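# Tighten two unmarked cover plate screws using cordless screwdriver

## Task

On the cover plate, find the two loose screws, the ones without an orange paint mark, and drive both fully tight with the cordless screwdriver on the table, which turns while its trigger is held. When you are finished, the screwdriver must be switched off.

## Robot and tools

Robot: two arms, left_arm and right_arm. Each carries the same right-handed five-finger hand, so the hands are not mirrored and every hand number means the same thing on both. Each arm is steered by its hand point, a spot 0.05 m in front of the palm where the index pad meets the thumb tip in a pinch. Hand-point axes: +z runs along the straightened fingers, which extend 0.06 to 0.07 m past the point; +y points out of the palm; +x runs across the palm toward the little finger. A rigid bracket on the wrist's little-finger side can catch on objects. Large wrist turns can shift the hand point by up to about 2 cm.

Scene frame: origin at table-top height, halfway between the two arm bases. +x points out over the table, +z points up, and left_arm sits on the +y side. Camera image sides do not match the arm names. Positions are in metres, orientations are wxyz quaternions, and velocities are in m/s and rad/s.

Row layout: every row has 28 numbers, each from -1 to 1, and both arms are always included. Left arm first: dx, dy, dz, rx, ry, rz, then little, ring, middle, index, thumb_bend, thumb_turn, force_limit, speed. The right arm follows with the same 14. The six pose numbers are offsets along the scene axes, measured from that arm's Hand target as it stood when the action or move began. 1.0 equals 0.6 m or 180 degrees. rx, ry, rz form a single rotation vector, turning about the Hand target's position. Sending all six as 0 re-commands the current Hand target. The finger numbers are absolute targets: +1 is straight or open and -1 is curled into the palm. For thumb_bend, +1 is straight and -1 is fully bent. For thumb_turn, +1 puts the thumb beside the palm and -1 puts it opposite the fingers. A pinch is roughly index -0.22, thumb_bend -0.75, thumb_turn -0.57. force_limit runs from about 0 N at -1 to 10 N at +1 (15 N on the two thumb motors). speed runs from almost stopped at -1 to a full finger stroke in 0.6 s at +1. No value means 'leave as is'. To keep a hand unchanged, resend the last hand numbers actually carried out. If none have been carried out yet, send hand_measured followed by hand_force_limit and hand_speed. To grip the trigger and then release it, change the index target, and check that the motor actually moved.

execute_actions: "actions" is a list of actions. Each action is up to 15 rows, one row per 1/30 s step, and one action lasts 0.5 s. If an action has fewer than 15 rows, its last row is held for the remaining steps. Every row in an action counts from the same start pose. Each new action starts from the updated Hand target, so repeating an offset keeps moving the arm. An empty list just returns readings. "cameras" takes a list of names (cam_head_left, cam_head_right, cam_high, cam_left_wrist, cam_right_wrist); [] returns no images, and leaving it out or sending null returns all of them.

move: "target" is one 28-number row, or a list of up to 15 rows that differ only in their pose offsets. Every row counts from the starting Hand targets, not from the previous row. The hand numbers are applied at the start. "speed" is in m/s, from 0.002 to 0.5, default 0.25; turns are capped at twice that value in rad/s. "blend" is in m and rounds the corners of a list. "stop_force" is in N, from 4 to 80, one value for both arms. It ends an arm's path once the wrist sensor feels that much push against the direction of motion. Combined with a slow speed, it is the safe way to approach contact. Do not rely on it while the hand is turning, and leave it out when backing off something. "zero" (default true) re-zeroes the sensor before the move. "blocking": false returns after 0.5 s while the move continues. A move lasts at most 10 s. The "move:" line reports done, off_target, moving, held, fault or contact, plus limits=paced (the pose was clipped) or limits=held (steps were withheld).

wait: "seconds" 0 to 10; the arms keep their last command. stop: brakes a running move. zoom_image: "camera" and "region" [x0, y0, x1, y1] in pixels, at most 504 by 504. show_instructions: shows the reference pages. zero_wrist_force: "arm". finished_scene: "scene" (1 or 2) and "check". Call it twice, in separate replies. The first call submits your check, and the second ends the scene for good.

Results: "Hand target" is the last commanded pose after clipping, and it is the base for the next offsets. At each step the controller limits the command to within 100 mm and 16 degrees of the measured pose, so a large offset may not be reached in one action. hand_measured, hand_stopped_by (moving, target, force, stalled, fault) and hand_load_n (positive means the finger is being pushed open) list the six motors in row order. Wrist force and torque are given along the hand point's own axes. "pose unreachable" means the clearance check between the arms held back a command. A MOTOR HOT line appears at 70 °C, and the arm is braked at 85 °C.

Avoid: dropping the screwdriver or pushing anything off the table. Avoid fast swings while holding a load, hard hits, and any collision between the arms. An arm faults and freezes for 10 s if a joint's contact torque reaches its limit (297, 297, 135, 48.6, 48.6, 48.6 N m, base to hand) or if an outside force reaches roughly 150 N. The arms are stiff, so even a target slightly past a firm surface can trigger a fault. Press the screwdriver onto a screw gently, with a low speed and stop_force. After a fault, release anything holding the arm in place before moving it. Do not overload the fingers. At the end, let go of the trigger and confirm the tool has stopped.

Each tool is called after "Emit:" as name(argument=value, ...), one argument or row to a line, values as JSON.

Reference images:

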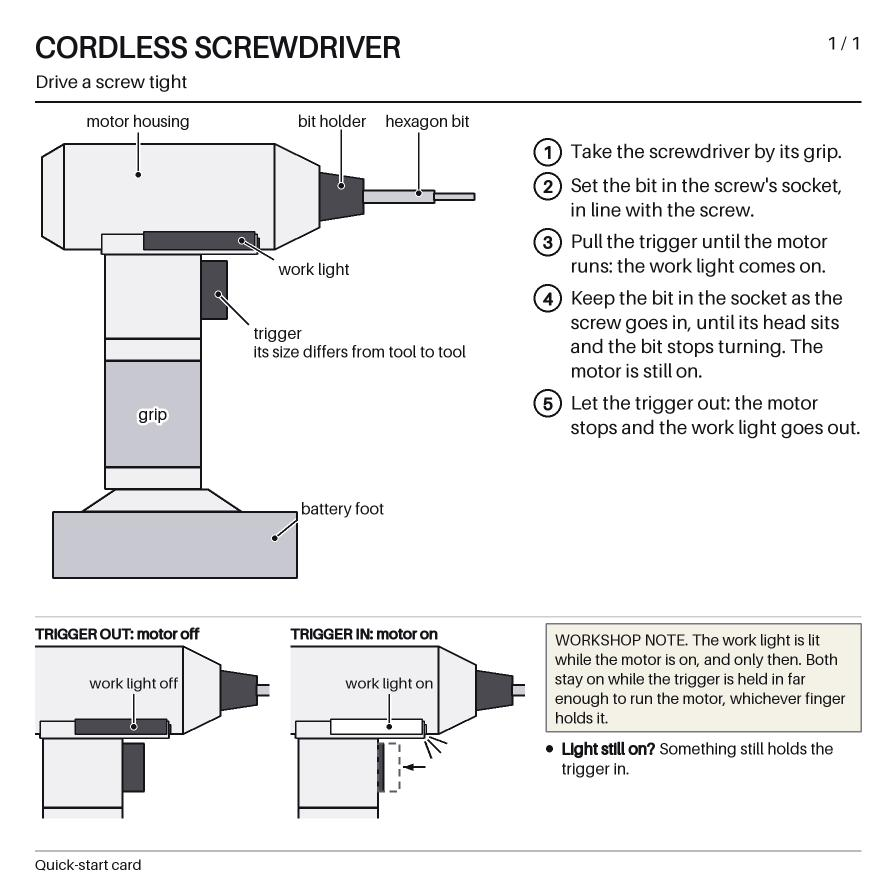

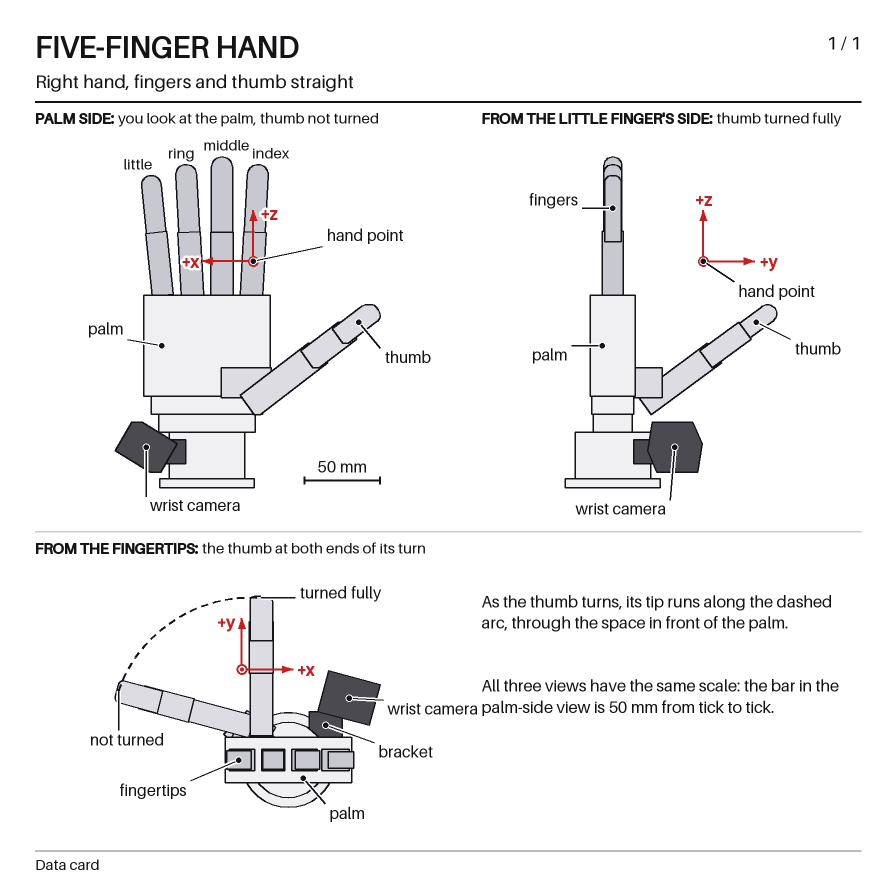

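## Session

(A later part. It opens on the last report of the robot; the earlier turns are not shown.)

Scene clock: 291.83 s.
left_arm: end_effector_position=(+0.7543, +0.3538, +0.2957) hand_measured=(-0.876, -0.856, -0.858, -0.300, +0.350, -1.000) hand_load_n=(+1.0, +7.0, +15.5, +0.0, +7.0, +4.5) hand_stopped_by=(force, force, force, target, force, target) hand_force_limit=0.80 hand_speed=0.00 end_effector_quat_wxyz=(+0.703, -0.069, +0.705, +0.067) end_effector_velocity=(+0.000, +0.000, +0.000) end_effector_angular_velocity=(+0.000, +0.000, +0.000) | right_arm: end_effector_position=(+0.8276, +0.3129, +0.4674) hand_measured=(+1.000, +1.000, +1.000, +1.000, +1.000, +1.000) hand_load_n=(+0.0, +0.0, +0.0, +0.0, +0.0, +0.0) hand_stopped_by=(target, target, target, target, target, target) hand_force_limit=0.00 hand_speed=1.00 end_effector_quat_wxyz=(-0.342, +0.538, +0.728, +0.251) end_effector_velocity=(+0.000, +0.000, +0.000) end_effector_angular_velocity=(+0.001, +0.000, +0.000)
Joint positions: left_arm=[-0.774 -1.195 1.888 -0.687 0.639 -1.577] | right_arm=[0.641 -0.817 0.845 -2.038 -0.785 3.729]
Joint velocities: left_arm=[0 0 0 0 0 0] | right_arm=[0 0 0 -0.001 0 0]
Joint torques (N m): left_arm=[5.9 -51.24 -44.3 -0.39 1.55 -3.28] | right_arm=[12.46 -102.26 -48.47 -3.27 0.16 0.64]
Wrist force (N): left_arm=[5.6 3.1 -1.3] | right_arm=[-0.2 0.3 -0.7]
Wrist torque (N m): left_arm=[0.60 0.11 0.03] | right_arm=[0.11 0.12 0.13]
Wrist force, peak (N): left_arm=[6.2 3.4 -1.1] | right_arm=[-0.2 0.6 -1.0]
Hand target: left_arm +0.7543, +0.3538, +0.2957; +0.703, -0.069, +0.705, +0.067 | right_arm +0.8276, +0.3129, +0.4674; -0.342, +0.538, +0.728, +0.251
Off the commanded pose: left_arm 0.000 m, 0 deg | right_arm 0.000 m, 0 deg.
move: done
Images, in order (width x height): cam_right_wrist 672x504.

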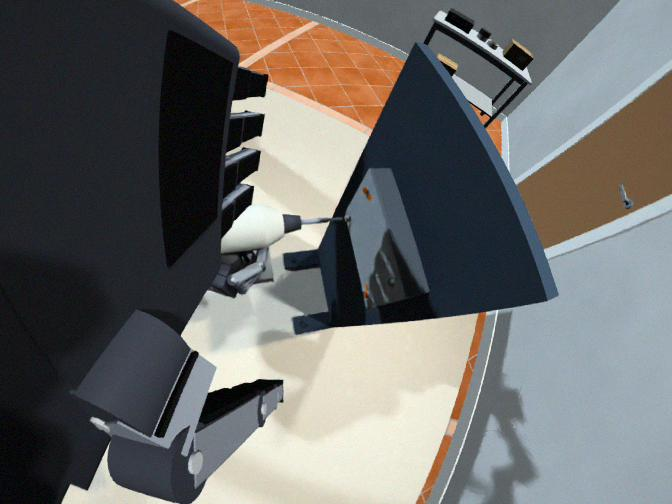

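Emit:
move(
  target=[0.007,0.0056,0,0,0,0,-0.98,-0.98,-0.98,-0.98,-0.98,-1,0.8,-0.3,0,0,0,0,0,0,1,1,1,1,1,1,0,1],
  stop_force=5,
  speed=0.004,
  cameras=["cam_right_wrist"],
)

Emit:
zoom_image(
  camera="cam_right_wrist",
  region=[332, 206, 356, 230],
)

Scene clock: 293.97 s.
left_arm: end_effector_position=(+0.7570, +0.3559, +0.2957) hand_measured=(-0.876, -0.856, -0.858, -0.760, +0.350, -1.000) hand_load_n=(+1.0, +7.0, +15.0, +9.5, +7.5, +3.5) hand_stopped_by=(force, force, force, force, force, target) hand_force_limit=0.80 hand_speed=-0.30 end_effector_quat_wxyz=(+0.703, -0.069, +0.705, +0.067) end_effector_velocity=(+0.000, -0.001, +0.000) end_effector_angular_velocity=(+0.002, +0.000, -0.001) | right_arm: end_effector_position=(+0.8276, +0.3129, +0.4674) hand_measured=(+1.000, +1.000, +1.000, +1.000, +1.000, +1.000) hand_load_n=(+0.0, +0.0, +0.0, +0.0, +0.0, +0.0) hand_stopped_by=(target, target, target, target, target, target) hand_force_limit=0.00 hand_speed=1.00 end_effector_quat_wxyz=(-0.342, +0.538, +0.728, +0.251) end_effector_velocity=(+0.000, +0.000, +0.002) end_effector_angular_velocity=(+0.002, -0.002, +0.000)
Joint positions: left_arm=[-0.769 -1.193 1.885 -0.686 0.643 -1.577] | right_arm=[0.641 -0.817 0.845 -2.038 -0.785 3.729]
Joint velocities: left_arm=[-0.001 -0.001 0 0 0 0.002] | right_arm=[0 -0.001 0 -0.002 0.001 0]
Joint torques (N m): left_arm=[-13.84 -80.7 -24.44 -3.71 -2.21 0.85] | right_arm=[13.2 -101.93 -41.57 -6.67 0.48 0.71]
Wrist force (N): left_arm=[6.1 2.3 -3.4] | right_arm=[0.3 0.5 -0.2]
Wrist torque (N m): left_arm=[0.53 -0.04 0.07] | right_arm=[0.11 0.04 0.16]
Wrist force, peak (N): left_arm=[6.6 1.2 -7.7] | right_arm=[0.4 0.8 -0.7]
Hand target: left_arm +0.7569, +0.3559, +0.2957; +0.703, -0.069, +0.705, +0.067 | right_arm +0.8276, +0.3129, +0.4674; -0.342, +0.538, +0.728, +0.251
Off the commanded pose: left_arm 0.002 m, 0 deg | right_arm 0.000 m, 0 deg.
move: contact (left_arm)
Images, in order (width x height): cam_right_wrist 672x504.

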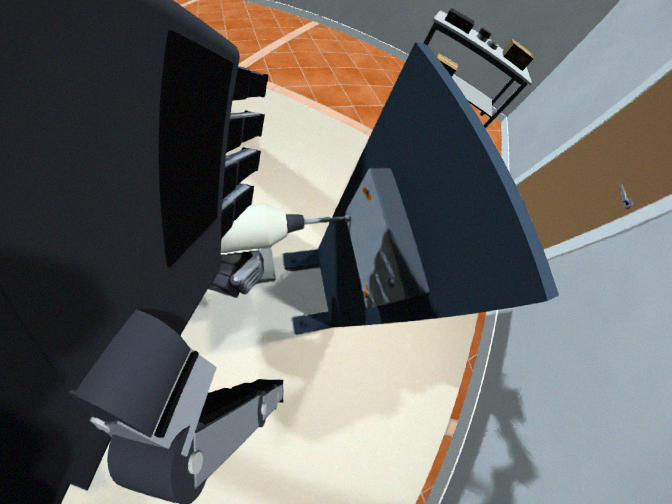

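Scaled by 21.000 from the camera's 672x504 image, which has a finer 960x720 frame.

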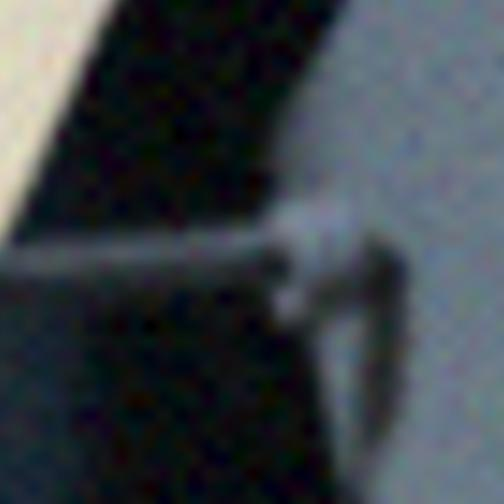

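Emit:
move(
  target=[
    [0.0005,0.0004,0,0,0,0,-0.98,-0.98,-0.98,-0.98,-0.98,-1,0.8,-0.3,0,0,0,0,0,0,1,1,1,1,1,1,0,1],
    [0.000915,-0.000122,0,0,0,0,-0.98,-0.98,-0.98,-0.98,-0.98,-1,0.8,-0.3,0,0,0,0,0,0,1,1,1,1,1,1,0,1],
    [0.000915,-0.000122,-0.000667,0,0,0,-0.98,-0.98,-0.98,-0.98,-0.98,-1,0.8,-0.3,0,0,0,0,0,0,1,1,1,1,1,1,0,1],
    [0.0005,0.0004,-0.000667,0,0,0,-0.98,-0.98,-0.98,-0.98,-0.98,-1,0.8,-0.3,0,0,0,0,0,0,1,1,1,1,1,1,0,1],
  ],
  speed=0.002,
  cameras=["cam_right_wrist"],
)

Emit:
zoom_image(
  camera="cam_right_wrist",
  region=[332, 206, 356, 230],
)

Scene clock: 295.37 s.
left_arm: end_effector_position=(+0.7573, +0.3561, +0.2952) hand_measured=(-0.876, -0.856, -0.858, -0.760, +0.350, -1.000) hand_load_n=(+2.0, +7.0, +14.5, +9.5, +8.0, +2.0) hand_stopped_by=(force, force, force, force, force, target) hand_force_limit=0.80 hand_speed=-0.30 end_effector_quat_wxyz=(+0.703, -0.069, +0.705, +0.067) end_effector_velocity=(+0.000, +0.000, +0.000) end_effector_angular_velocity=(+0.000, +0.000, +0.001) | right_arm: end_effector_position=(+0.8276, +0.3129, +0.4674) hand_measured=(+1.000, +1.000, +1.000, +1.000, +1.000, +1.000) hand_load_n=(+0.0, +0.0, +0.0, +0.0, +0.0, +0.0) hand_stopped_by=(target, target, target, target, target, target) hand_force_limit=0.00 hand_speed=1.00 end_effector_quat_wxyz=(-0.342, +0.538, +0.728, +0.251) end_effector_velocity=(+0.000, +0.000, +0.001) end_effector_angular_velocity=(+0.001, -0.001, +0.000)
Joint positions: left_arm=[-0.768 -1.192 1.885 -0.686 0.644 -1.577] | right_arm=[0.641 -0.817 0.845 -2.038 -0.785 3.729]
Joint velocities: left_arm=[0 0 0 0 0 -0.001] | right_arm=[0 -0.001 0 -0.001 0 0]
Joint torques (N m): left_arm=[13.88 -81.68 -26.73 -5.29 2.28 1.18] | right_arm=[12.06 -102.48 -42.09 -6.78 0.62 0.5]
Wrist force (N): left_arm=[6.1 -0.1 -11.3] | right_arm=[0.2 0.6 -0.3]
Wrist torque (N m): left_arm=[0.46 -0.30 0.15] | right_arm=[0.13 0.06 0.15]
Wrist force, peak (N): left_arm=[7.2 -0.3 -11.5] | right_arm=[-0.1 0.2 -1.1]
Hand target: left_arm +0.7572, +0.3562, +0.2953; +0.703, -0.069, +0.705, +0.067 | right_arm +0.8276, +0.3129, +0.4674; -0.342, +0.538, +0.728, +0.251
Off the commanded pose: left_arm 0.000 m, 0 deg | right_arm 0.000 m, 0 deg.
move: done
Images, in order (width x height): cam_right_wrist 672x504.

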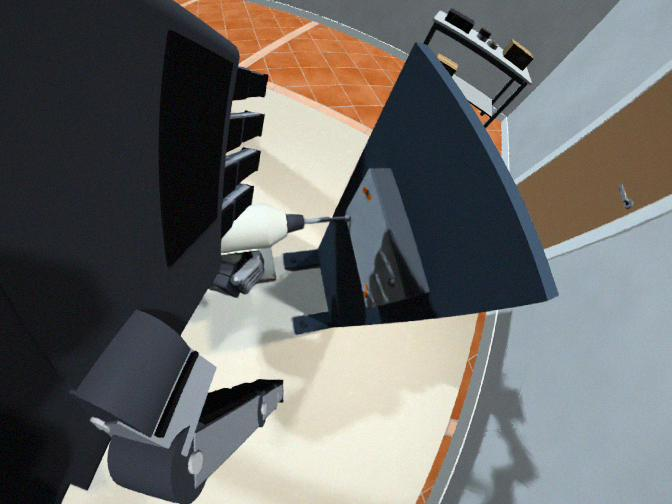

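Scaled by 21.000 from the camera's 672x504 image, which has a finer 960x720 frame.

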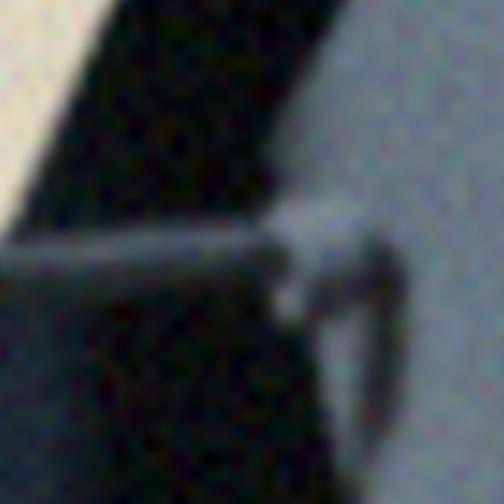

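Emit:
move(
  target=[
    [0.000155,-0.000722,0,0,0,0,-0.98,-0.98,-0.98,-0.98,-0.98,-1,0.8,-0.3,0,0,0,0,0,0,1,1,1,1,1,1,0,1],
    [0.00057,-0.001244,0,0,0,0,-0.98,-0.98,-0.98,-0.98,-0.98,-1,0.8,-0.3,0,0,0,0,0,0,1,1,1,1,1,1,0,1],
    [0.00057,-0.001244,0.000667,0,0,0,-0.98,-0.98,-0.98,-0.98,-0.98,-1,0.8,-0.3,0,0,0,0,0,0,1,1,1,1,1,1,0,1],
    [0.000155,-0.000722,0.000667,0,0,0,-0.98,-0.98,-0.98,-0.98,-0.98,-1,0.8,-0.3,0,0,0,0,0,0,1,1,1,1,1,1,0,1],
  ],
  speed=0.002,
  cameras=["cam_right_wrist"],
)

Emit:
zoom_image(
  camera="cam_right_wrist",
  region=[332, 206, 356, 230],
)

Scene clock: 296.70 s.
left_arm: end_effector_position=(+0.7573, +0.3557, +0.2957) hand_measured=(-0.876, -0.856, -0.858, -0.760, +0.350, -1.000) hand_load_n=(+1.5, +7.0, +15.0, +9.5, +7.5, +3.0) hand_stopped_by=(force, force, force, force, force, target) hand_force_limit=0.80 hand_speed=-0.30 end_effector_quat_wxyz=(+0.703, -0.069, +0.705, +0.067) end_effector_velocity=(+0.000, -0.001, +0.000) end_effector_angular_velocity=(-0.003, -0.001, -0.001) | right_arm: end_effector_position=(+0.8276, +0.3129, +0.4674) hand_measured=(+1.000, +1.000, +1.000, +1.000, +1.000, +1.000) hand_load_n=(+0.0, +0.0, +0.0, +0.0, +0.0, +0.0) hand_stopped_by=(target, target, target, target, target, target) hand_force_limit=0.00 hand_speed=1.00 end_effector_quat_wxyz=(-0.342, +0.538, +0.728, +0.251) end_effector_velocity=(+0.000, +0.000, +0.002) end_effector_angular_velocity=(+0.000, +0.000, +0.000)
Joint positions: left_arm=[-0.769 -1.193 1.884 -0.685 0.644 -1.577] | right_arm=[0.641 -0.817 0.845 -2.038 -0.785 3.729]
Joint velocities: left_arm=[-0.001 0 0.001 -0.002 0.001 -0.002] | right_arm=[0 -0.001 0 0.001 0 0]
Joint torques (N m): left_arm=[3.91 -83.05 -25.36 -5.2 0.64 1.34] | right_arm=[13.73 -103.94 -42.65 -6.62 0.73 0.76]
Wrist force (N): left_arm=[6.0 2.5 -3.2] | right_arm=[0.0 0.6 -0.8]
Wrist torque (N m): left_arm=[0.59 0.01 0.07] | right_arm=[0.16 0.10 0.15]
Wrist force, peak (N): left_arm=[6.0 0.1 -11.8] | right_arm=[0.1 1.2 -0.4]
Hand target: left_arm +0.7573, +0.3557, +0.2957; +0.703, -0.069, +0.705, +0.067 | right_arm +0.8276, +0.3129, +0.4674; -0.342, +0.538, +0.728, +0.251
Off the commanded pose: left_arm 0.000 m, 0 deg | right_arm 0.000 m, 0 deg.
move: done
Images, in order (width x height): cam_right_wrist 672x504.

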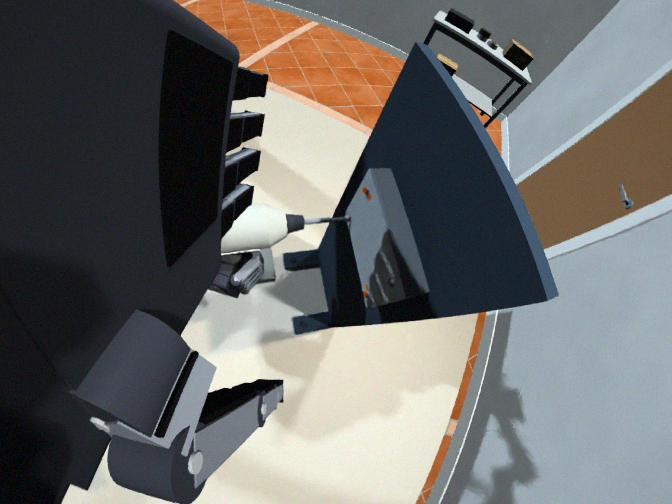

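Scaled by 21.000 from the camera's 672x504 image, which has a finer 960x720 frame.

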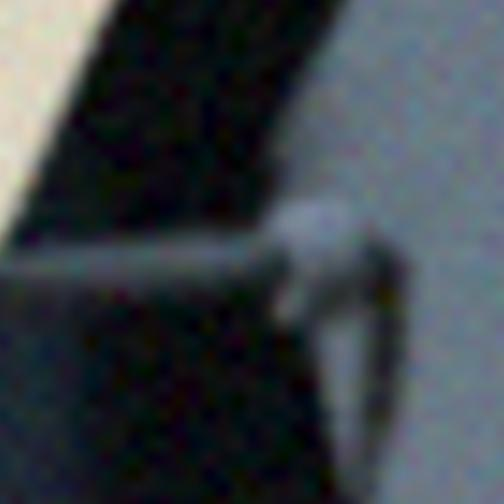

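Emit:
zoom_image(
  camera="cam_right_wrist",
  region=[316, 198, 356, 238],
)

Scaled by 12.600 from the camera's 672x504 image, which has a finer 960x720 frame.

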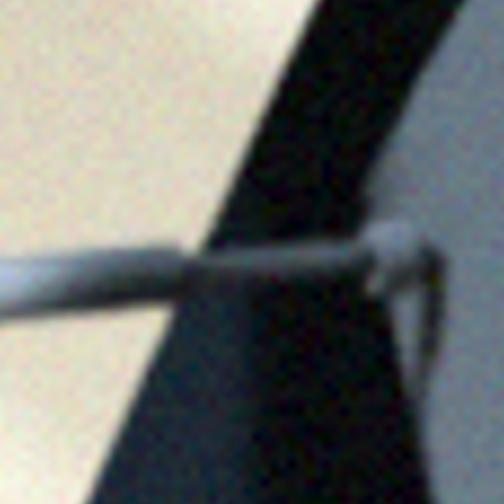

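Emit:
move(
  target=[
    [0.000415,-0.000522,0,0,0,0,-0.98,-0.98,-0.98,-0.98,-0.98,-1,0.8,-0.3,0.0375,-0.22,0.06,0.1,0.03,0,1,1,1,1,1,1,0,1],
    [0.000415,-0.000522,0,0,0,0,-0.98,-0.98,-0.98,-0.98,-0.98,-1,0.8,-0.3,0,-0.17,-0.154,0.2125,0.0645,0,1,1,1,1,1,1,0,1],
  ],
  speed=0.2,
  blend=[0.03,0],
  cameras=["cam_right_wrist"],
)

Emit:
zoom_image(
  camera="cam_right_wrist",
  region=[350, 202, 374, 226],
)

Emit:
zoom_image(
  camera="cam_right_wrist",
  region=[336, 194, 376, 234],
)

Scene clock: 300.17 s.
left_arm: end_effector_position=(+0.7576, +0.3554, +0.2957) hand_measured=(-0.876, -0.856, -0.858, -0.760, +0.350, -1.000) hand_load_n=(+1.5, +7.0, +15.0, +9.5, +7.5, +2.5) hand_stopped_by=(force, force, force, force, force, target) hand_force_limit=0.80 hand_speed=-0.30 end_effector_quat_wxyz=(+0.703, -0.069, +0.705, +0.067) end_effector_velocity=(+0.000, +0.000, +0.000) end_effector_angular_velocity=(-0.001, +0.000, +0.000) | right_arm: end_effector_position=(+0.8275, +0.2109, +0.3752) hand_measured=(+1.000, +1.000, +1.000, +1.000, +1.000, +1.000) hand_load_n=(+0.0, +0.0, +0.0, +0.0, +0.0, +0.0) hand_stopped_by=(target, target, target, target, target, target) hand_force_limit=0.00 hand_speed=1.00 end_effector_quat_wxyz=(+0.569, -0.419, -0.568, -0.421) end_effector_velocity=(+0.001, +0.000, -0.002) end_effector_angular_velocity=(-0.002, +0.004, +0.000)
Joint positions: left_arm=[-0.769 -1.192 1.883 -0.685 0.644 -1.577] | right_arm=[0.487 -0.66 1.154 -3.648 -0.249 4.723]
Joint velocities: left_arm=[0 0 0 0.001 0 -0.002] | right_arm=[0 0.002 0 0.002 0 0.001]
Joint torques (N m): left_arm=[-11.3 -48.18 -43.92 0.35 -3.05 2.64] | right_arm=[-14.56 -118.05 -33.42 -2.22 2.1 0.97]
Wrist force (N): left_arm=[5.7 2.0 -3.9] | right_arm=[-0.2 0.3 -1.2]
Wrist torque (N m): left_arm=[0.69 -0.14 0.17] | right_arm=[0.08 0.30 0.18]
Wrist force, peak (N): left_arm=[6.8 2.2 -4.6] | right_arm=[-1.8 0.0 -1.1]
Hand target: left_arm +0.7576, +0.3554, +0.2957; +0.703, -0.069, +0.705, +0.067 | right_arm +0.8275, +0.2109, +0.3752; +0.569, -0.419, -0.568, -0.421
Off the commanded pose: left_arm 0.000 m, 0 deg | right_arm 0.000 m, 0 deg.
move: done
Images, in order (width x height): cam_right_wrist 672x504.

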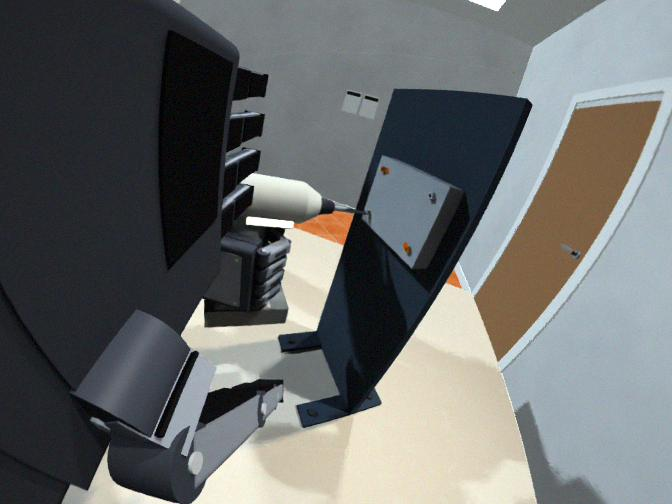

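Scaled by 21.000 from the camera's 672x504 image, which has a finer 960x720 frame.

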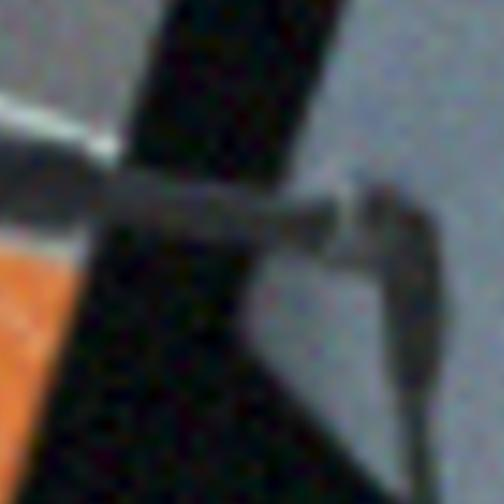

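Scaled by 12.600 from the camera's 672x504 image, which has a finer 960x720 frame.

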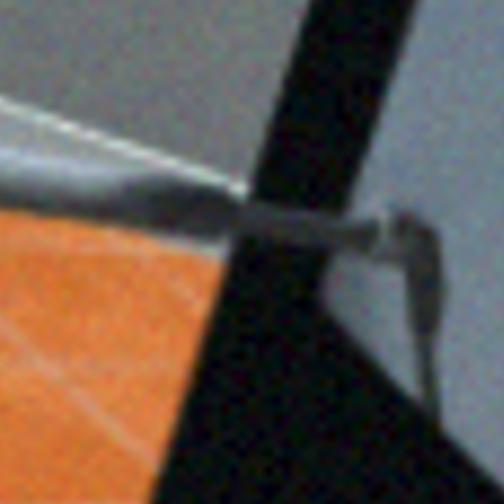

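Emit:
move(
  target=[
    [0.0002,0.00016,0.0006,0,0,0,-0.98,-0.98,-0.98,-0.98,-0.98,-1,0.8,-0.3,0,0,0,0,0,0,1,1,1,1,1,1,0,1],
    [0.0002,0.00016,0.0012,0,0,0,-0.98,-0.98,-0.98,-0.98,-0.98,-1,0.8,-0.3,0,0,0,0,0,0,1,1,1,1,1,1,0,1],
    [-0.0002,0.00068,0.0012,0,0,0,-0.98,-0.98,-0.98,-0.98,-0.98,-1,0.8,-0.3,0,0,0,0,0,0,1,1,1,1,1,1,0,1],
    [-0.0002,0.00068,0.0006,0,0,0,-0.98,-0.98,-0.98,-0.98,-0.98,-1,0.8,-0.3,0,0,0,0,0,0,1,1,1,1,1,1,0,1],
  ],
  speed=0.002,
  cameras=["cam_right_wrist"],
)

Emit:
zoom_image(
  camera="cam_right_wrist",
  region=[350, 202, 374, 226],
)

Scene clock: 301.37 s.
left_arm: end_effector_position=(+0.7574, +0.3558, +0.2962) hand_measured=(-0.876, -0.856, -0.858, -0.760, +0.350, -1.000) hand_load_n=(+1.5, +7.0, +14.5, +10.0, +7.5, +2.0) hand_stopped_by=(force, force, force, force, force, target) hand_force_limit=0.80 hand_speed=-0.30 end_effector_quat_wxyz=(+0.703, -0.069, +0.705, +0.067) end_effector_velocity=(+0.000, +0.001, +0.000) end_effector_angular_velocity=(-0.001, +0.000, +0.001) | right_arm: end_effector_position=(+0.8275, +0.2109, +0.3752) hand_measured=(+1.000, +1.000, +1.000, +1.000, +1.000, +1.000) hand_load_n=(+0.0, +0.0, +0.0, +0.0, +0.0, +0.0) hand_stopped_by=(target, target, target, target, target, target) hand_force_limit=0.00 hand_speed=1.00 end_effector_quat_wxyz=(+0.569, -0.419, -0.568, -0.421) end_effector_velocity=(+0.000, +0.000, +0.003) end_effector_angular_velocity=(+0.002, -0.004, +0.000)
Joint positions: left_arm=[-0.769 -1.193 1.883 -0.685 0.644 -1.577] | right_arm=[0.487 -0.66 1.154 -3.648 -0.249 4.723]
Joint velocities: left_arm=[0.001 0 0 0 0 -0.002] | right_arm=[0 -0.003 0 -0.002 0 0]
Joint torques (N m): left_arm=[12.69 -47.56 -26.68 -5.86 0.69 2.6] | right_arm=[-13.91 -121.03 -33.14 0.33 1.91 -1.19]
Wrist force (N): left_arm=[6.6 0.3 -11.4] | right_arm=[-0.1 0.5 -1.2]
Wrist torque (N m): left_arm=[0.47 -0.24 0.13] | right_arm=[0.12 0.29 0.20]
Wrist force, peak (N): left_arm=[8.5 -1.6 -12.0] | right_arm=[-0.4 0.8 -1.5]
Hand target: left_arm +0.7575, +0.3558, +0.2961; +0.703, -0.069, +0.705, +0.067 | right_arm +0.8275, +0.2109, +0.3752; +0.569, -0.419, -0.568, -0.421
Off the commanded pose: left_arm 0.000 m, 0 deg | right_arm 0.000 m, 0 deg.
move: done
Images, in order (width x height): cam_right_wrist 672x504.

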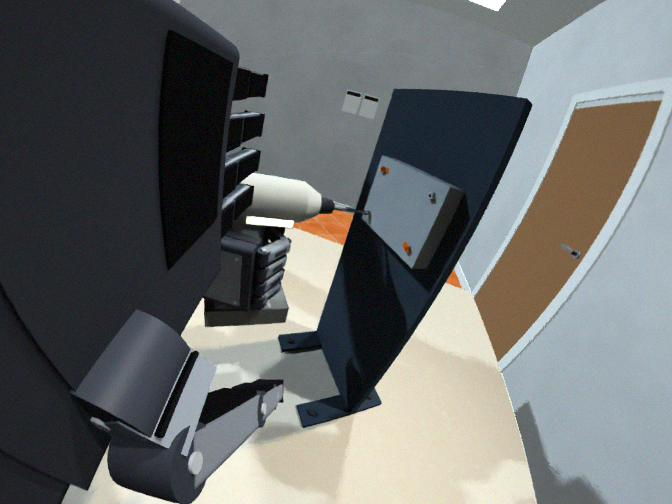

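Scaled by 21.000 from the camera's 672x504 image, which has a finer 960x720 frame.

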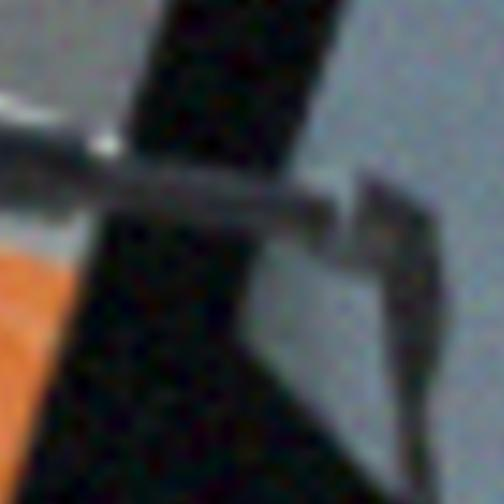

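Emit:
move(
  target=[
    [-0.00026,-0.0002,0,0,0,0,-0.98,-0.98,-0.98,-0.98,-0.98,-1,0.8,-0.3,0,0,0,0,0,0,1,1,1,1,1,1,0,1],
    [0.000155,-0.000722,0.000667,0,0,0,-0.98,-0.98,-0.98,-0.98,-0.98,-1,0.8,-0.3,0,0,0,0,0,0,1,1,1,1,1,1,0,1],
    [0.000362,-0.000983,0.000667,0,0,0,-0.98,-0.98,-0.98,-0.98,-0.98,-1,0.8,-0.3,0,0,0,0,0,0,1,1,1,1,1,1,0,1],
    [0.000362,-0.000983,0.0002,0,0,0,-0.98,-0.98,-0.98,-0.98,-0.98,-1,0.8,-0.3,0,0,0,0,0,0,1,1,1,1,1,1,0,1],
    [0.000155,-0.000722,0.0002,0,0,0,-0.98,-0.98,-0.98,-0.98,-0.98,-1,0.8,-0.3,0,0,0,0,0,0,1,1,1,1,1,1,0,1],
  ],
  speed=0.002,
  cameras=["cam_right_wrist"],
)

Emit:
zoom_image(
  camera="cam_right_wrist",
  region=[350, 202, 374, 226],
)

Scene clock: 303.13 s.
left_arm: end_effector_position=(+0.7576, +0.3553, +0.2961) hand_measured=(-0.876, -0.856, -0.858, -0.760, +0.350, -1.000) hand_load_n=(+1.5, +7.0, +15.0, +9.5, +7.5, +2.5) hand_stopped_by=(force, force, force, force, force, target) hand_force_limit=0.80 hand_speed=-0.30 end_effector_quat_wxyz=(+0.703, -0.069, +0.705, +0.067) end_effector_velocity=(+0.000, +0.001, +0.000) end_effector_angular_velocity=(-0.002, +0.000, +0.001) | right_arm: end_effector_position=(+0.8275, +0.2109, +0.3752) hand_measured=(+1.000, +1.000, +1.000, +1.000, +1.000, +1.000) hand_load_n=(+0.0, +0.0, +0.0, +0.0, +0.0, +0.0) hand_stopped_by=(target, target, target, target, target, target) hand_force_limit=0.00 hand_speed=1.00 end_effector_quat_wxyz=(+0.569, -0.419, -0.568, -0.421) end_effector_velocity=(+0.000, +0.000, +0.000) end_effector_angular_velocity=(+0.000, +0.000, +0.000)
Joint positions: left_arm=[-0.769 -1.193 1.883 -0.684 0.643 -1.577] | right_arm=[0.487 -0.66 1.154 -3.648 -0.249 4.723]
Joint velocities: left_arm=[0.001 -0.001 0.001 0 0 -0.002] | right_arm=[0 0 0 0 0 0]
Joint torques (N m): left_arm=[-7.24 -73.86 -23.66 -4.95 -0.68 1.91] | right_arm=[-13.72 -121.36 -35.2 1.39 1.32 -1.21]
Wrist force (N): left_arm=[6.1 2.8 -2.2] | right_arm=[0.0 0.3 -1.5]
Wrist torque (N m): left_arm=[0.64 -0.02 0.10] | right_arm=[0.11 0.27 0.20]
Wrist force, peak (N): left_arm=[7.2 0.5 -11.8] | right_arm=[-0.6 0.8 -1.5]
Hand target: left_arm +0.7576, +0.3554, +0.2962; +0.703, -0.069, +0.705, +0.067 | right_arm +0.8275, +0.2109, +0.3752; +0.569, -0.419, -0.568, -0.421
Off the commanded pose: left_arm 0.000 m, 0 deg | right_arm 0.000 m, 0 deg.
move: done
Images, in order (width x height): cam_right_wrist 672x504.

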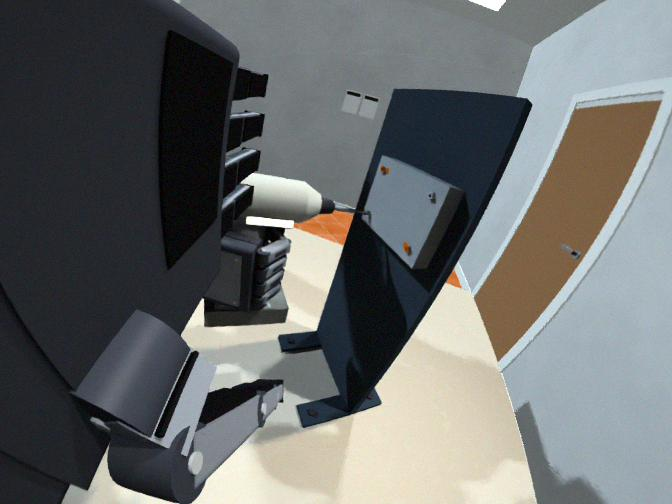

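Scaled by 21.000 from the camera's 672x504 image, which has a finer 960x720 frame.

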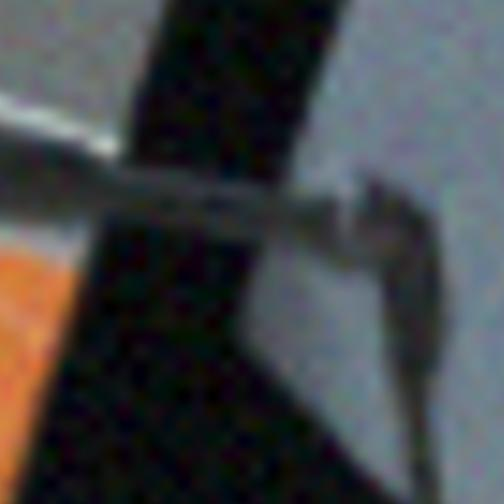

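Emit:
move(
  target=[
    [0.00013,0.0001,0.0007,0,0,0,-0.98,-0.98,-0.98,-0.98,-0.98,-1,0.8,-0.3,0,0,0,0,0,0,1,1,1,1,1,1,0,1],
    [0.00013,0.0001,0.0013,0,0,0,-0.98,-0.98,-0.98,-0.98,-0.98,-1,0.8,-0.3,0,0,0,0,0,0,1,1,1,1,1,1,0,1],
    [-0.00018,0.0005,0.0013,0,0,0,-0.98,-0.98,-0.98,-0.98,-0.98,-1,0.8,-0.3,0,0,0,0,0,0,1,1,1,1,1,1,0,1],
  ],
  speed=0.002,
  cameras=["cam_right_wrist"],
)

Emit:
zoom_image(
  camera="cam_right_wrist",
  region=[350, 202, 374, 226],
)

Scene clock: 304.13 s.
left_arm: end_effector_position=(+0.7575, +0.3556, +0.2971) hand_measured=(-0.876, -0.856, -0.858, -0.760, +0.350, -1.000) hand_load_n=(+1.0, +7.0, +14.5, +9.5, +8.0, +2.0) hand_stopped_by=(force, force, force, force, force, target) hand_force_limit=0.80 hand_speed=-0.30 end_effector_quat_wxyz=(+0.703, -0.069, +0.705, +0.067) end_effector_velocity=(+0.000, +0.000, +0.000) end_effector_angular_velocity=(+0.001, +0.000, -0.001) | right_arm: end_effector_position=(+0.8275, +0.2109, +0.3752) hand_measured=(+1.000, +1.000, +1.000, +1.000, +1.000, +1.000) hand_load_n=(+0.0, +0.5, +0.0, +0.0, +0.0, +0.0) hand_stopped_by=(target, target, target, target, target, target) hand_force_limit=0.00 hand_speed=1.00 end_effector_quat_wxyz=(+0.569, -0.419, -0.568, -0.421) end_effector_velocity=(+0.000, +0.000, +0.000) end_effector_angular_velocity=(+0.000, +0.000, +0.000)
Joint positions: left_arm=[-0.769 -1.194 1.883 -0.683 0.644 -1.577] | right_arm=[0.487 -0.66 1.154 -3.648 -0.249 4.723]
Joint velocities: left_arm=[-0.001 0 0.001 0 0 0.001] | right_arm=[0 0 0 0 0 0]
Joint torques (N m): left_arm=[15.69 -77.44 -27.25 -4.7 2.22 2.1] | right_arm=[-13.72 -120.81 -36.47 1.29 1.27 -1.35]
Wrist force (N): left_arm=[6.5 0.3 -9.8] | right_arm=[-0.1 0.5 -1.1]
Wrist torque (N m): left_arm=[0.46 -0.21 0.12] | right_arm=[0.11 0.28 0.20]
Wrist force, peak (N): left_arm=[7.6 0.0 -10.0] | right_arm=[0.1 0.8 -1.6]
Hand target: left_arm +0.7574, +0.3557, +0.2970; +0.703, -0.069, +0.705, +0.067 | right_arm +0.8275, +0.2109, +0.3752; +0.569, -0.419, -0.568, -0.421
Off the commanded pose: left_arm 0.000 m, 0 deg | right_arm 0.000 m, 0 deg.
move: done
Images, in order (width x height): cam_right_wrist 672x504.

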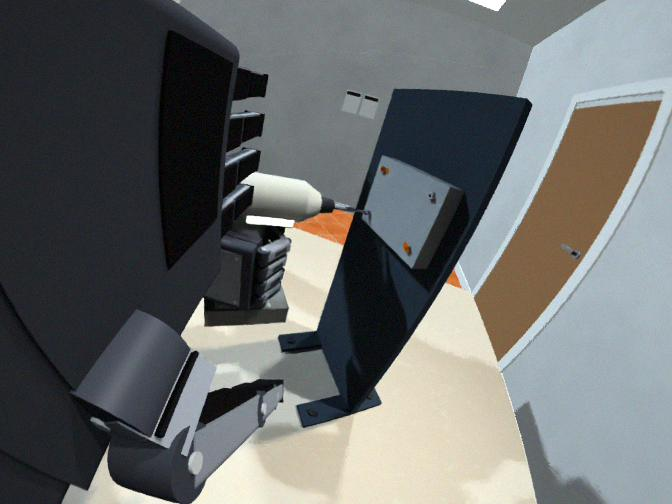

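Scaled by 21.000 from the camera's 672x504 image, which has a finer 960x720 frame.

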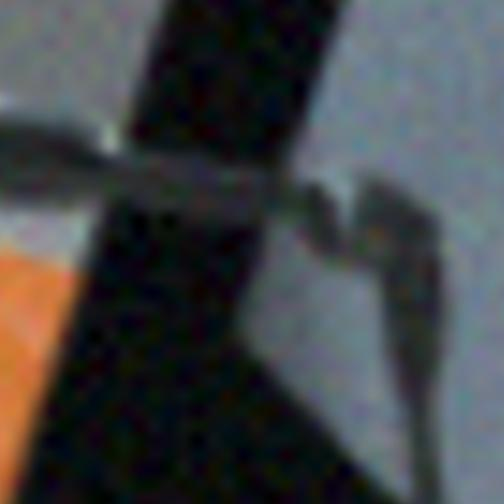

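Emit:
move(
  target=[
    [0,0,-0.0005,0,0,0,-0.98,-0.98,-0.98,-0.98,-0.98,-1,0.8,-0.3,0,0,0,0,0,0,1,1,1,1,1,1,0,1],
    [0,0,-0.001,0,0,0,-0.98,-0.98,-0.98,-0.98,-0.98,-1,0.8,-0.3,0,0,0,0,0,0,1,1,1,1,1,1,0,1],
  ],
  speed=0.002,
  cameras=["cam_right_wrist"],
)

Emit:
zoom_image(
  camera="cam_right_wrist",
  region=[350, 202, 374, 226],
)

Scene clock: 306.53 s.
left_arm: end_effector_position=(+0.7574, +0.3557, +0.2963) hand_measured=(-0.876, -0.856, -0.858, -0.760, +0.350, -1.000) hand_load_n=(+1.5, +7.0, +14.5, +9.5, +8.0, +2.0) hand_stopped_by=(force, force, force, force, force, target) hand_force_limit=0.80 hand_speed=-0.30 end_effector_quat_wxyz=(+0.703, -0.069, +0.705, +0.067) end_effector_velocity=(+0.000, +0.000, +0.000) end_effector_angular_velocity=(+0.001, +0.001, +0.000) | right_arm: end_effector_position=(+0.8275, +0.2109, +0.3752) hand_measured=(+1.000, +1.000, +1.000, +1.000, +1.000, +1.000) hand_load_n=(+0.0, +0.0, +0.0, +0.0, +0.0, +0.0) hand_stopped_by=(target, target, target, target, target, target) hand_force_limit=0.00 hand_speed=1.00 end_effector_quat_wxyz=(+0.569, -0.419, -0.568, -0.421) end_effector_velocity=(+0.000, +0.000, +0.001) end_effector_angular_velocity=(+0.000, -0.001, +0.000)
Joint positions: left_arm=[-0.769 -1.193 1.883 -0.684 0.644 -1.577] | right_arm=[0.487 -0.66 1.154 -3.648 -0.249 4.723]
Joint velocities: left_arm=[-0.001 0 0 0.001 0 0] | right_arm=[0 -0.001 0 0 0 0]
Joint torques (N m): left_arm=[7.15 -47.31 -27.05 -5.54 1.37 1.51] | right_arm=[-11.59 -119.3 -40.45 1.06 0.49 -1.32]
Wrist force (N): left_arm=[6.6 0.5 -9.1] | right_arm=[0.2 0.4 -1.3]
Wrist torque (N m): left_arm=[0.52 -0.12 0.10] | right_arm=[0.11 0.24 0.21]
Wrist force, peak (N): left_arm=[6.7 0.6 -9.8] | right_arm=[0.0 0.4 -1.9]
Hand target: left_arm +0.7574, +0.3557, +0.2964; +0.703, -0.069, +0.705, +0.067 | right_arm +0.8275, +0.2109, +0.3752; +0.569, -0.419, -0.568, -0.421
Off the commanded pose: left_arm 0.000 m, 0 deg | right_arm 0.000 m, 0 deg.
move: done
Images, in order (width x height): cam_right_wrist 672x504.

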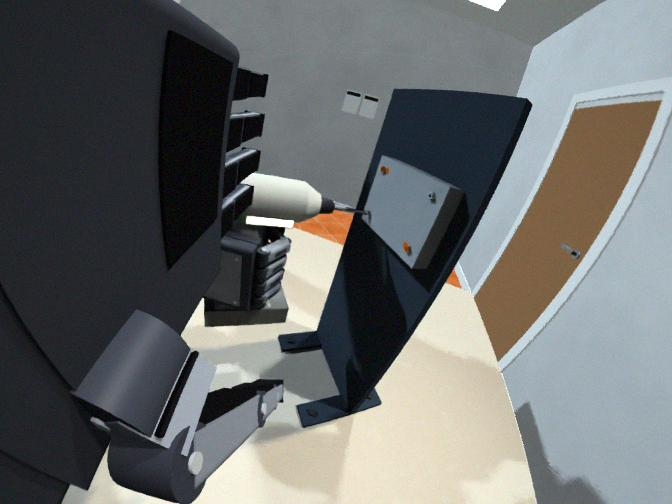

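Scaled by 21.000 from the camera's 672x504 image, which has a finer 960x720 frame.

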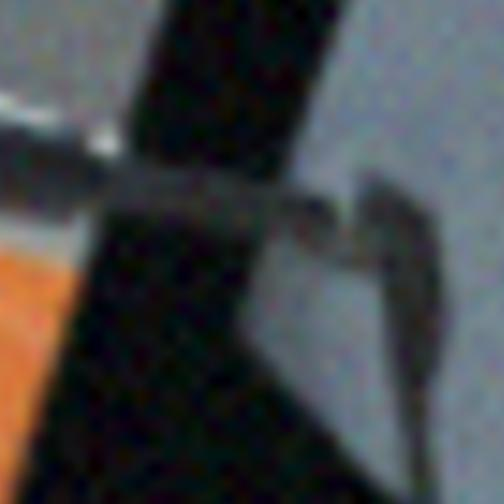

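Emit:
move(
  target=[
    [0.00052,-0.00065,0,0,0,0,-0.98,-0.98,-0.98,-0.98,-0.98,-1,0.8,-0.3,0,0,0,0,0,0,1,1,1,1,1,1,0,1],
    [0.00052,-0.00065,0.0004,0,0,0,-0.98,-0.98,-0.98,-0.98,-0.98,-1,0.8,-0.3,0,0,0,0,0,0,1,1,1,1,1,1,0,1],
    [-0.00083,0.00104,0.0004,0,0,0,-0.98,-0.98,-0.98,-0.98,-0.98,-1,0.8,-0.3,0,0,0,0,0,0,1,1,1,1,1,1,0,1],
    [-0.00083,0.00104,0,0,0,0,-0.98,-0.98,-0.98,-0.98,-0.98,-1,0.8,-0.3,0,0,0,0,0,0,1,1,1,1,1,1,0,1],
    [0,0,0,0,0,0,-0.98,-0.98,-0.98,-0.98,-0.98,-1,0.8,-0.3,0,0,0,0,0,0,1,1,1,1,1,1,0,1],
  ],
  speed=0.002,
  cameras=["cam_right_wrist"],
)

Emit:
zoom_image(
  camera="cam_right_wrist",
  region=[350, 202, 374, 226],
)

Scene clock: 308.50 s.
left_arm: end_effector_position=(+0.7575, +0.3557, +0.2964) hand_measured=(-0.876, -0.856, -0.858, -0.760, +0.350, -1.000) hand_load_n=(+1.5, +7.0, +14.5, +9.5, +8.0, +2.0) hand_stopped_by=(force, force, force, force, force, target) hand_force_limit=0.80 hand_speed=-0.30 end_effector_quat_wxyz=(+0.703, -0.069, +0.705, +0.067) end_effector_velocity=(+0.000, +0.000, +0.000) end_effector_angular_velocity=(-0.002, -0.001, +0.000) | right_arm: end_effector_position=(+0.8275, +0.2109, +0.3752) hand_measured=(+1.000, +1.000, +1.000, +1.000, +1.000, +1.000) hand_load_n=(+0.0, +0.0, +0.0, +0.0, +0.0, +0.0) hand_stopped_by=(target, target, target, target, target, target) hand_force_limit=0.00 hand_speed=1.00 end_effector_quat_wxyz=(+0.569, -0.419, -0.568, -0.421) end_effector_velocity=(+0.000, +0.000, +0.001) end_effector_angular_velocity=(+0.001, -0.001, +0.000)
Joint positions: left_arm=[-0.769 -1.193 1.883 -0.684 0.644 -1.577] | right_arm=[0.487 -0.66 1.154 -3.648 -0.249 4.723]
Joint velocities: left_arm=[0 0 0 0 -0.001 -0.002] | right_arm=[0 0 0 -0.001 0 0]
Joint torques (N m): left_arm=[-6.97 -48.92 -50.35 0.74 -2.53 1.32] | right_arm=[-12.16 -119.81 -41.95 0.75 0.09 -1.23]
Wrist force (N): left_arm=[6.7 0.6 -8.4] | right_arm=[0.0 0.3 -1.3]
Wrist torque (N m): left_arm=[0.51 -0.14 0.11] | right_arm=[0.10 0.27 0.20]
Wrist force, peak (N): left_arm=[6.8 1.0 -10.3] | right_arm=[-0.2 0.5 -1.7]
Hand target: left_arm +0.7574, +0.3557, +0.2964; +0.703, -0.069, +0.705, +0.067 | right_arm +0.8275, +0.2109, +0.3752; +0.569, -0.419, -0.568, -0.421
Off the commanded pose: left_arm 0.000 m, 0 deg | right_arm 0.000 m, 0 deg.
move: done
Images, in order (width x height): cam_right_wrist 672x504.

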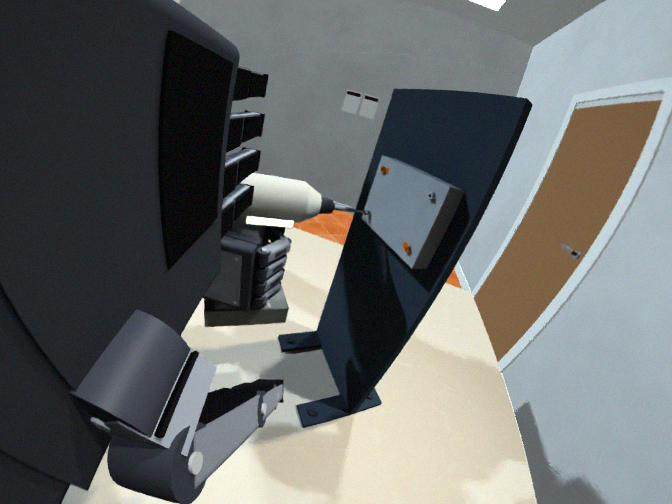

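Scaled by 21.000 from the camera's 672x504 image, which has a finer 960x720 frame.

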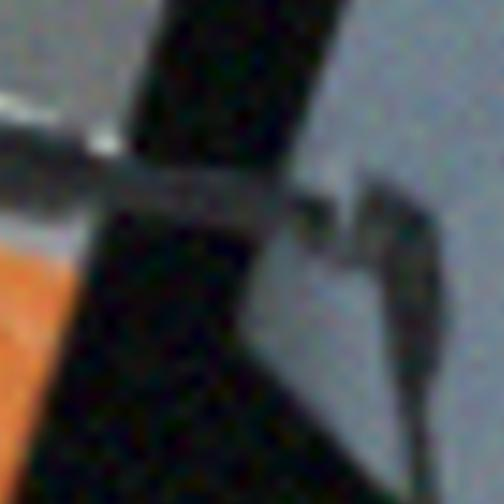

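Emit:
move(
  target=[
    [-0.006525,-0.005185,0,0,0,0,-0.98,-0.98,-0.98,-0.98,-0.98,-1,0.8,-0.3,0,0,0,0,0,0,1,1,1,1,1,1,0,1],
    [0.001771,-0.015625,0,0,0,0,-0.98,-0.98,-0.98,-0.98,-0.98,-1,0.8,-0.3,0,0,0,0,0,0,1,1,1,1,1,1,0,1],
    [0.009862,-0.009196,0,0,0,0,-0.98,-0.98,-0.98,-0.98,-0.98,-1,0.8,-0.3,0,0,0,0,0,0,1,1,1,1,1,1,0,1],
  ],
  speed=0.02,
  cameras=["cam_right_wrist"],
)

Emit:
zoom_image(
  camera="cam_right_wrist",
  region=[336, 194, 376, 234],
)

Scene clock: 310.67 s.
left_arm: end_effector_position=(+0.7635, +0.3502, +0.2963) hand_measured=(-0.876, -0.856, -0.858, -0.760, +0.350, -1.000) hand_load_n=(+1.0, +7.0, +15.0, +9.5, +7.5, +3.0) hand_stopped_by=(force, force, force, force, force, target) hand_force_limit=0.80 hand_speed=-0.30 end_effector_quat_wxyz=(+0.703, -0.069, +0.705, +0.067) end_effector_velocity=(+0.000, +0.000, +0.000) end_effector_angular_velocity=(+0.000, -0.001, +0.001) | right_arm: end_effector_position=(+0.8275, +0.2109, +0.3752) hand_measured=(+1.000, +1.000, +1.000, +1.000, +1.000, +1.000) hand_load_n=(+0.0, +0.0, +0.0, +0.0, +0.0, +0.0) hand_stopped_by=(target, target, target, target, target, target) hand_force_limit=0.00 hand_speed=1.00 end_effector_quat_wxyz=(+0.569, -0.419, -0.568, -0.421) end_effector_velocity=(+0.000, +0.000, +0.001) end_effector_angular_velocity=(+0.000, -0.001, +0.000)
Joint positions: left_arm=[-0.769 -1.182 1.867 -0.679 0.644 -1.577] | right_arm=[0.487 -0.66 1.154 -3.648 -0.249 4.723]
Joint velocities: left_arm=[-0.001 0 0 0 -0.002 0] | right_arm=[0 -0.001 0 0 0 0]
Joint torques (N m): left_arm=[-20 -63.5 -38.32 0.4 -1.41 -0.33] | right_arm=[-10.36 -120.01 -41.83 0.35 0.11 -1.27]
Wrist force (N): left_arm=[5.8 3.3 -1.4] | right_arm=[-0.3 0.3 -1.4]
Wrist torque (N m): left_arm=[0.62 0.09 0.04] | right_arm=[0.10 0.32 0.18]
Wrist force, peak (N): left_arm=[6.9 1.0 -8.2] | right_arm=[0.3 0.4 -1.9]
Hand target: left_arm +0.7633, +0.3502, +0.2963; +0.703, -0.069, +0.705, +0.067 | right_arm +0.8275, +0.2109, +0.3752; +0.569, -0.419, -0.568, -0.421
Off the commanded pose: left_arm 0.000 m, 0 deg | right_arm 0.000 m, 0 deg.
move: done
Images, in order (width x height): cam_right_wrist 672x504.

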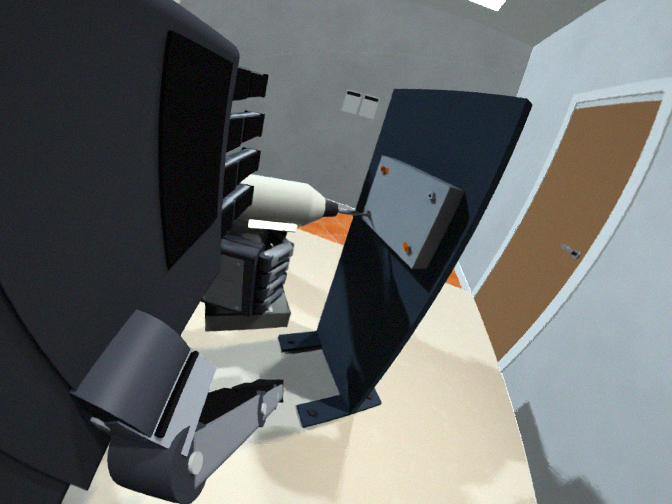

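Scaled by 12.600 from the camera's 672x504 image, which has a finer 960x720 frame.

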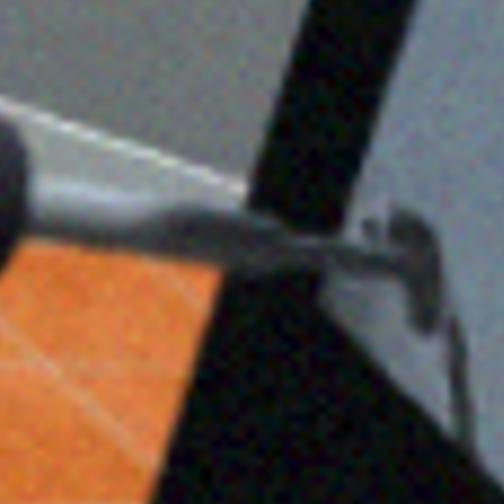

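Emit:
move(
  target=[-0.006222,0.00783,0,0,0,0,-0.98,-0.98,-0.98,-0.98,-0.98,-1,0.8,-0.3,0,0,0,0,0,0,1,1,1,1,1,1,0,1],
  speed=0.003,
  stop_force=4,
  cameras=["cam_right_wrist"],
)

Emit:
zoom_image(
  camera="cam_right_wrist",
  region=[336, 194, 376, 234],
)

Scene clock: 313.40 s.
left_arm: end_effector_position=(+0.7596, +0.3549, +0.2963) hand_measured=(-0.876, -0.856, -0.858, -0.760, +0.350, -1.000) hand_load_n=(+0.0, +4.0, +15.0, +9.0, +7.5, +6.0) hand_stopped_by=(force, force, force, force, force, target) hand_force_limit=0.80 hand_speed=-0.30 end_effector_quat_wxyz=(+0.703, -0.069, +0.705, +0.067) end_effector_velocity=(+0.000, +0.000, +0.000) end_effector_angular_velocity=(-0.001, +0.000, +0.001) | right_arm: end_effector_position=(+0.8275, +0.2109, +0.3752) hand_measured=(+1.000, +1.000, +1.000, +1.000, +1.000, +1.000) hand_load_n=(+0.0, +0.0, +0.0, +0.0, +0.0, +0.0) hand_stopped_by=(target, target, target, target, target, target) hand_force_limit=0.00 hand_speed=1.00 end_effector_quat_wxyz=(+0.569, -0.419, -0.568, -0.421) end_effector_velocity=(+0.000, +0.000, +0.001) end_effector_angular_velocity=(+0.001, -0.001, +0.000)
Joint positions: left_arm=[-0.767 -1.19 1.878 -0.683 0.645 -1.577] | right_arm=[0.487 -0.66 1.154 -3.648 -0.249 4.723]
Joint velocities: left_arm=[0 0 0 0 0 0] | right_arm=[0 -0.001 0 0 0 0]
Joint torques (N m): left_arm=[6.58 -72.2 -35.62 -3.87 1.49 3.04] | right_arm=[-9.56 -119.16 -40.7 0.15 0.1 -1.16]
Wrist force (N): left_arm=[7.2 2.6 -1.4] | right_arm=[0.0 0.5 -1.3]
Wrist torque (N m): left_arm=[0.63 0.24 -0.02] | right_arm=[0.13 0.26 0.21]
Wrist force, peak (N): left_arm=[8.3 2.8 -1.4] | right_arm=[-0.3 0.6 -1.8]
Hand target: left_arm +0.7596, +0.3549, +0.2963; +0.703, -0.069, +0.705, +0.067 | right_arm +0.8275, +0.2109, +0.3752; +0.569, -0.419, -0.568, -0.421
Off the commanded pose: left_arm 0.000 m, 0 deg | right_arm 0.000 m, 0 deg.
move: done
Images, in order (width x height): cam_right_wrist 672x504.

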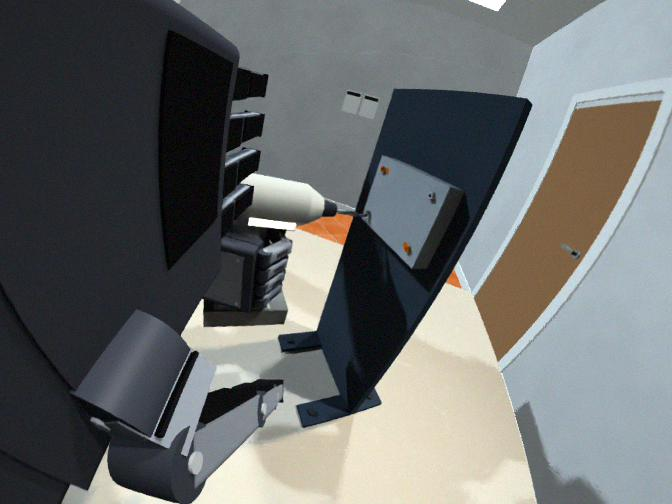

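Scaled by 12.600 from the camera's 672x504 image, which has a finer 960x720 frame.

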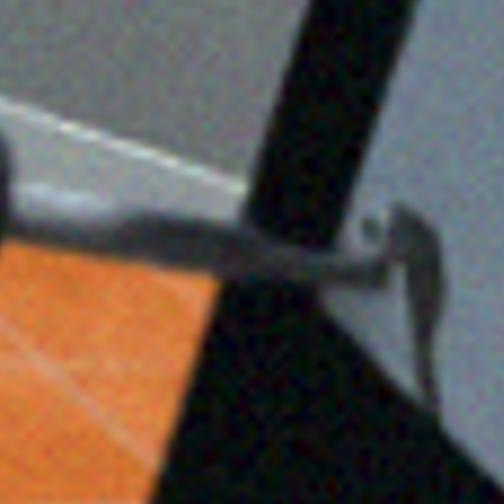

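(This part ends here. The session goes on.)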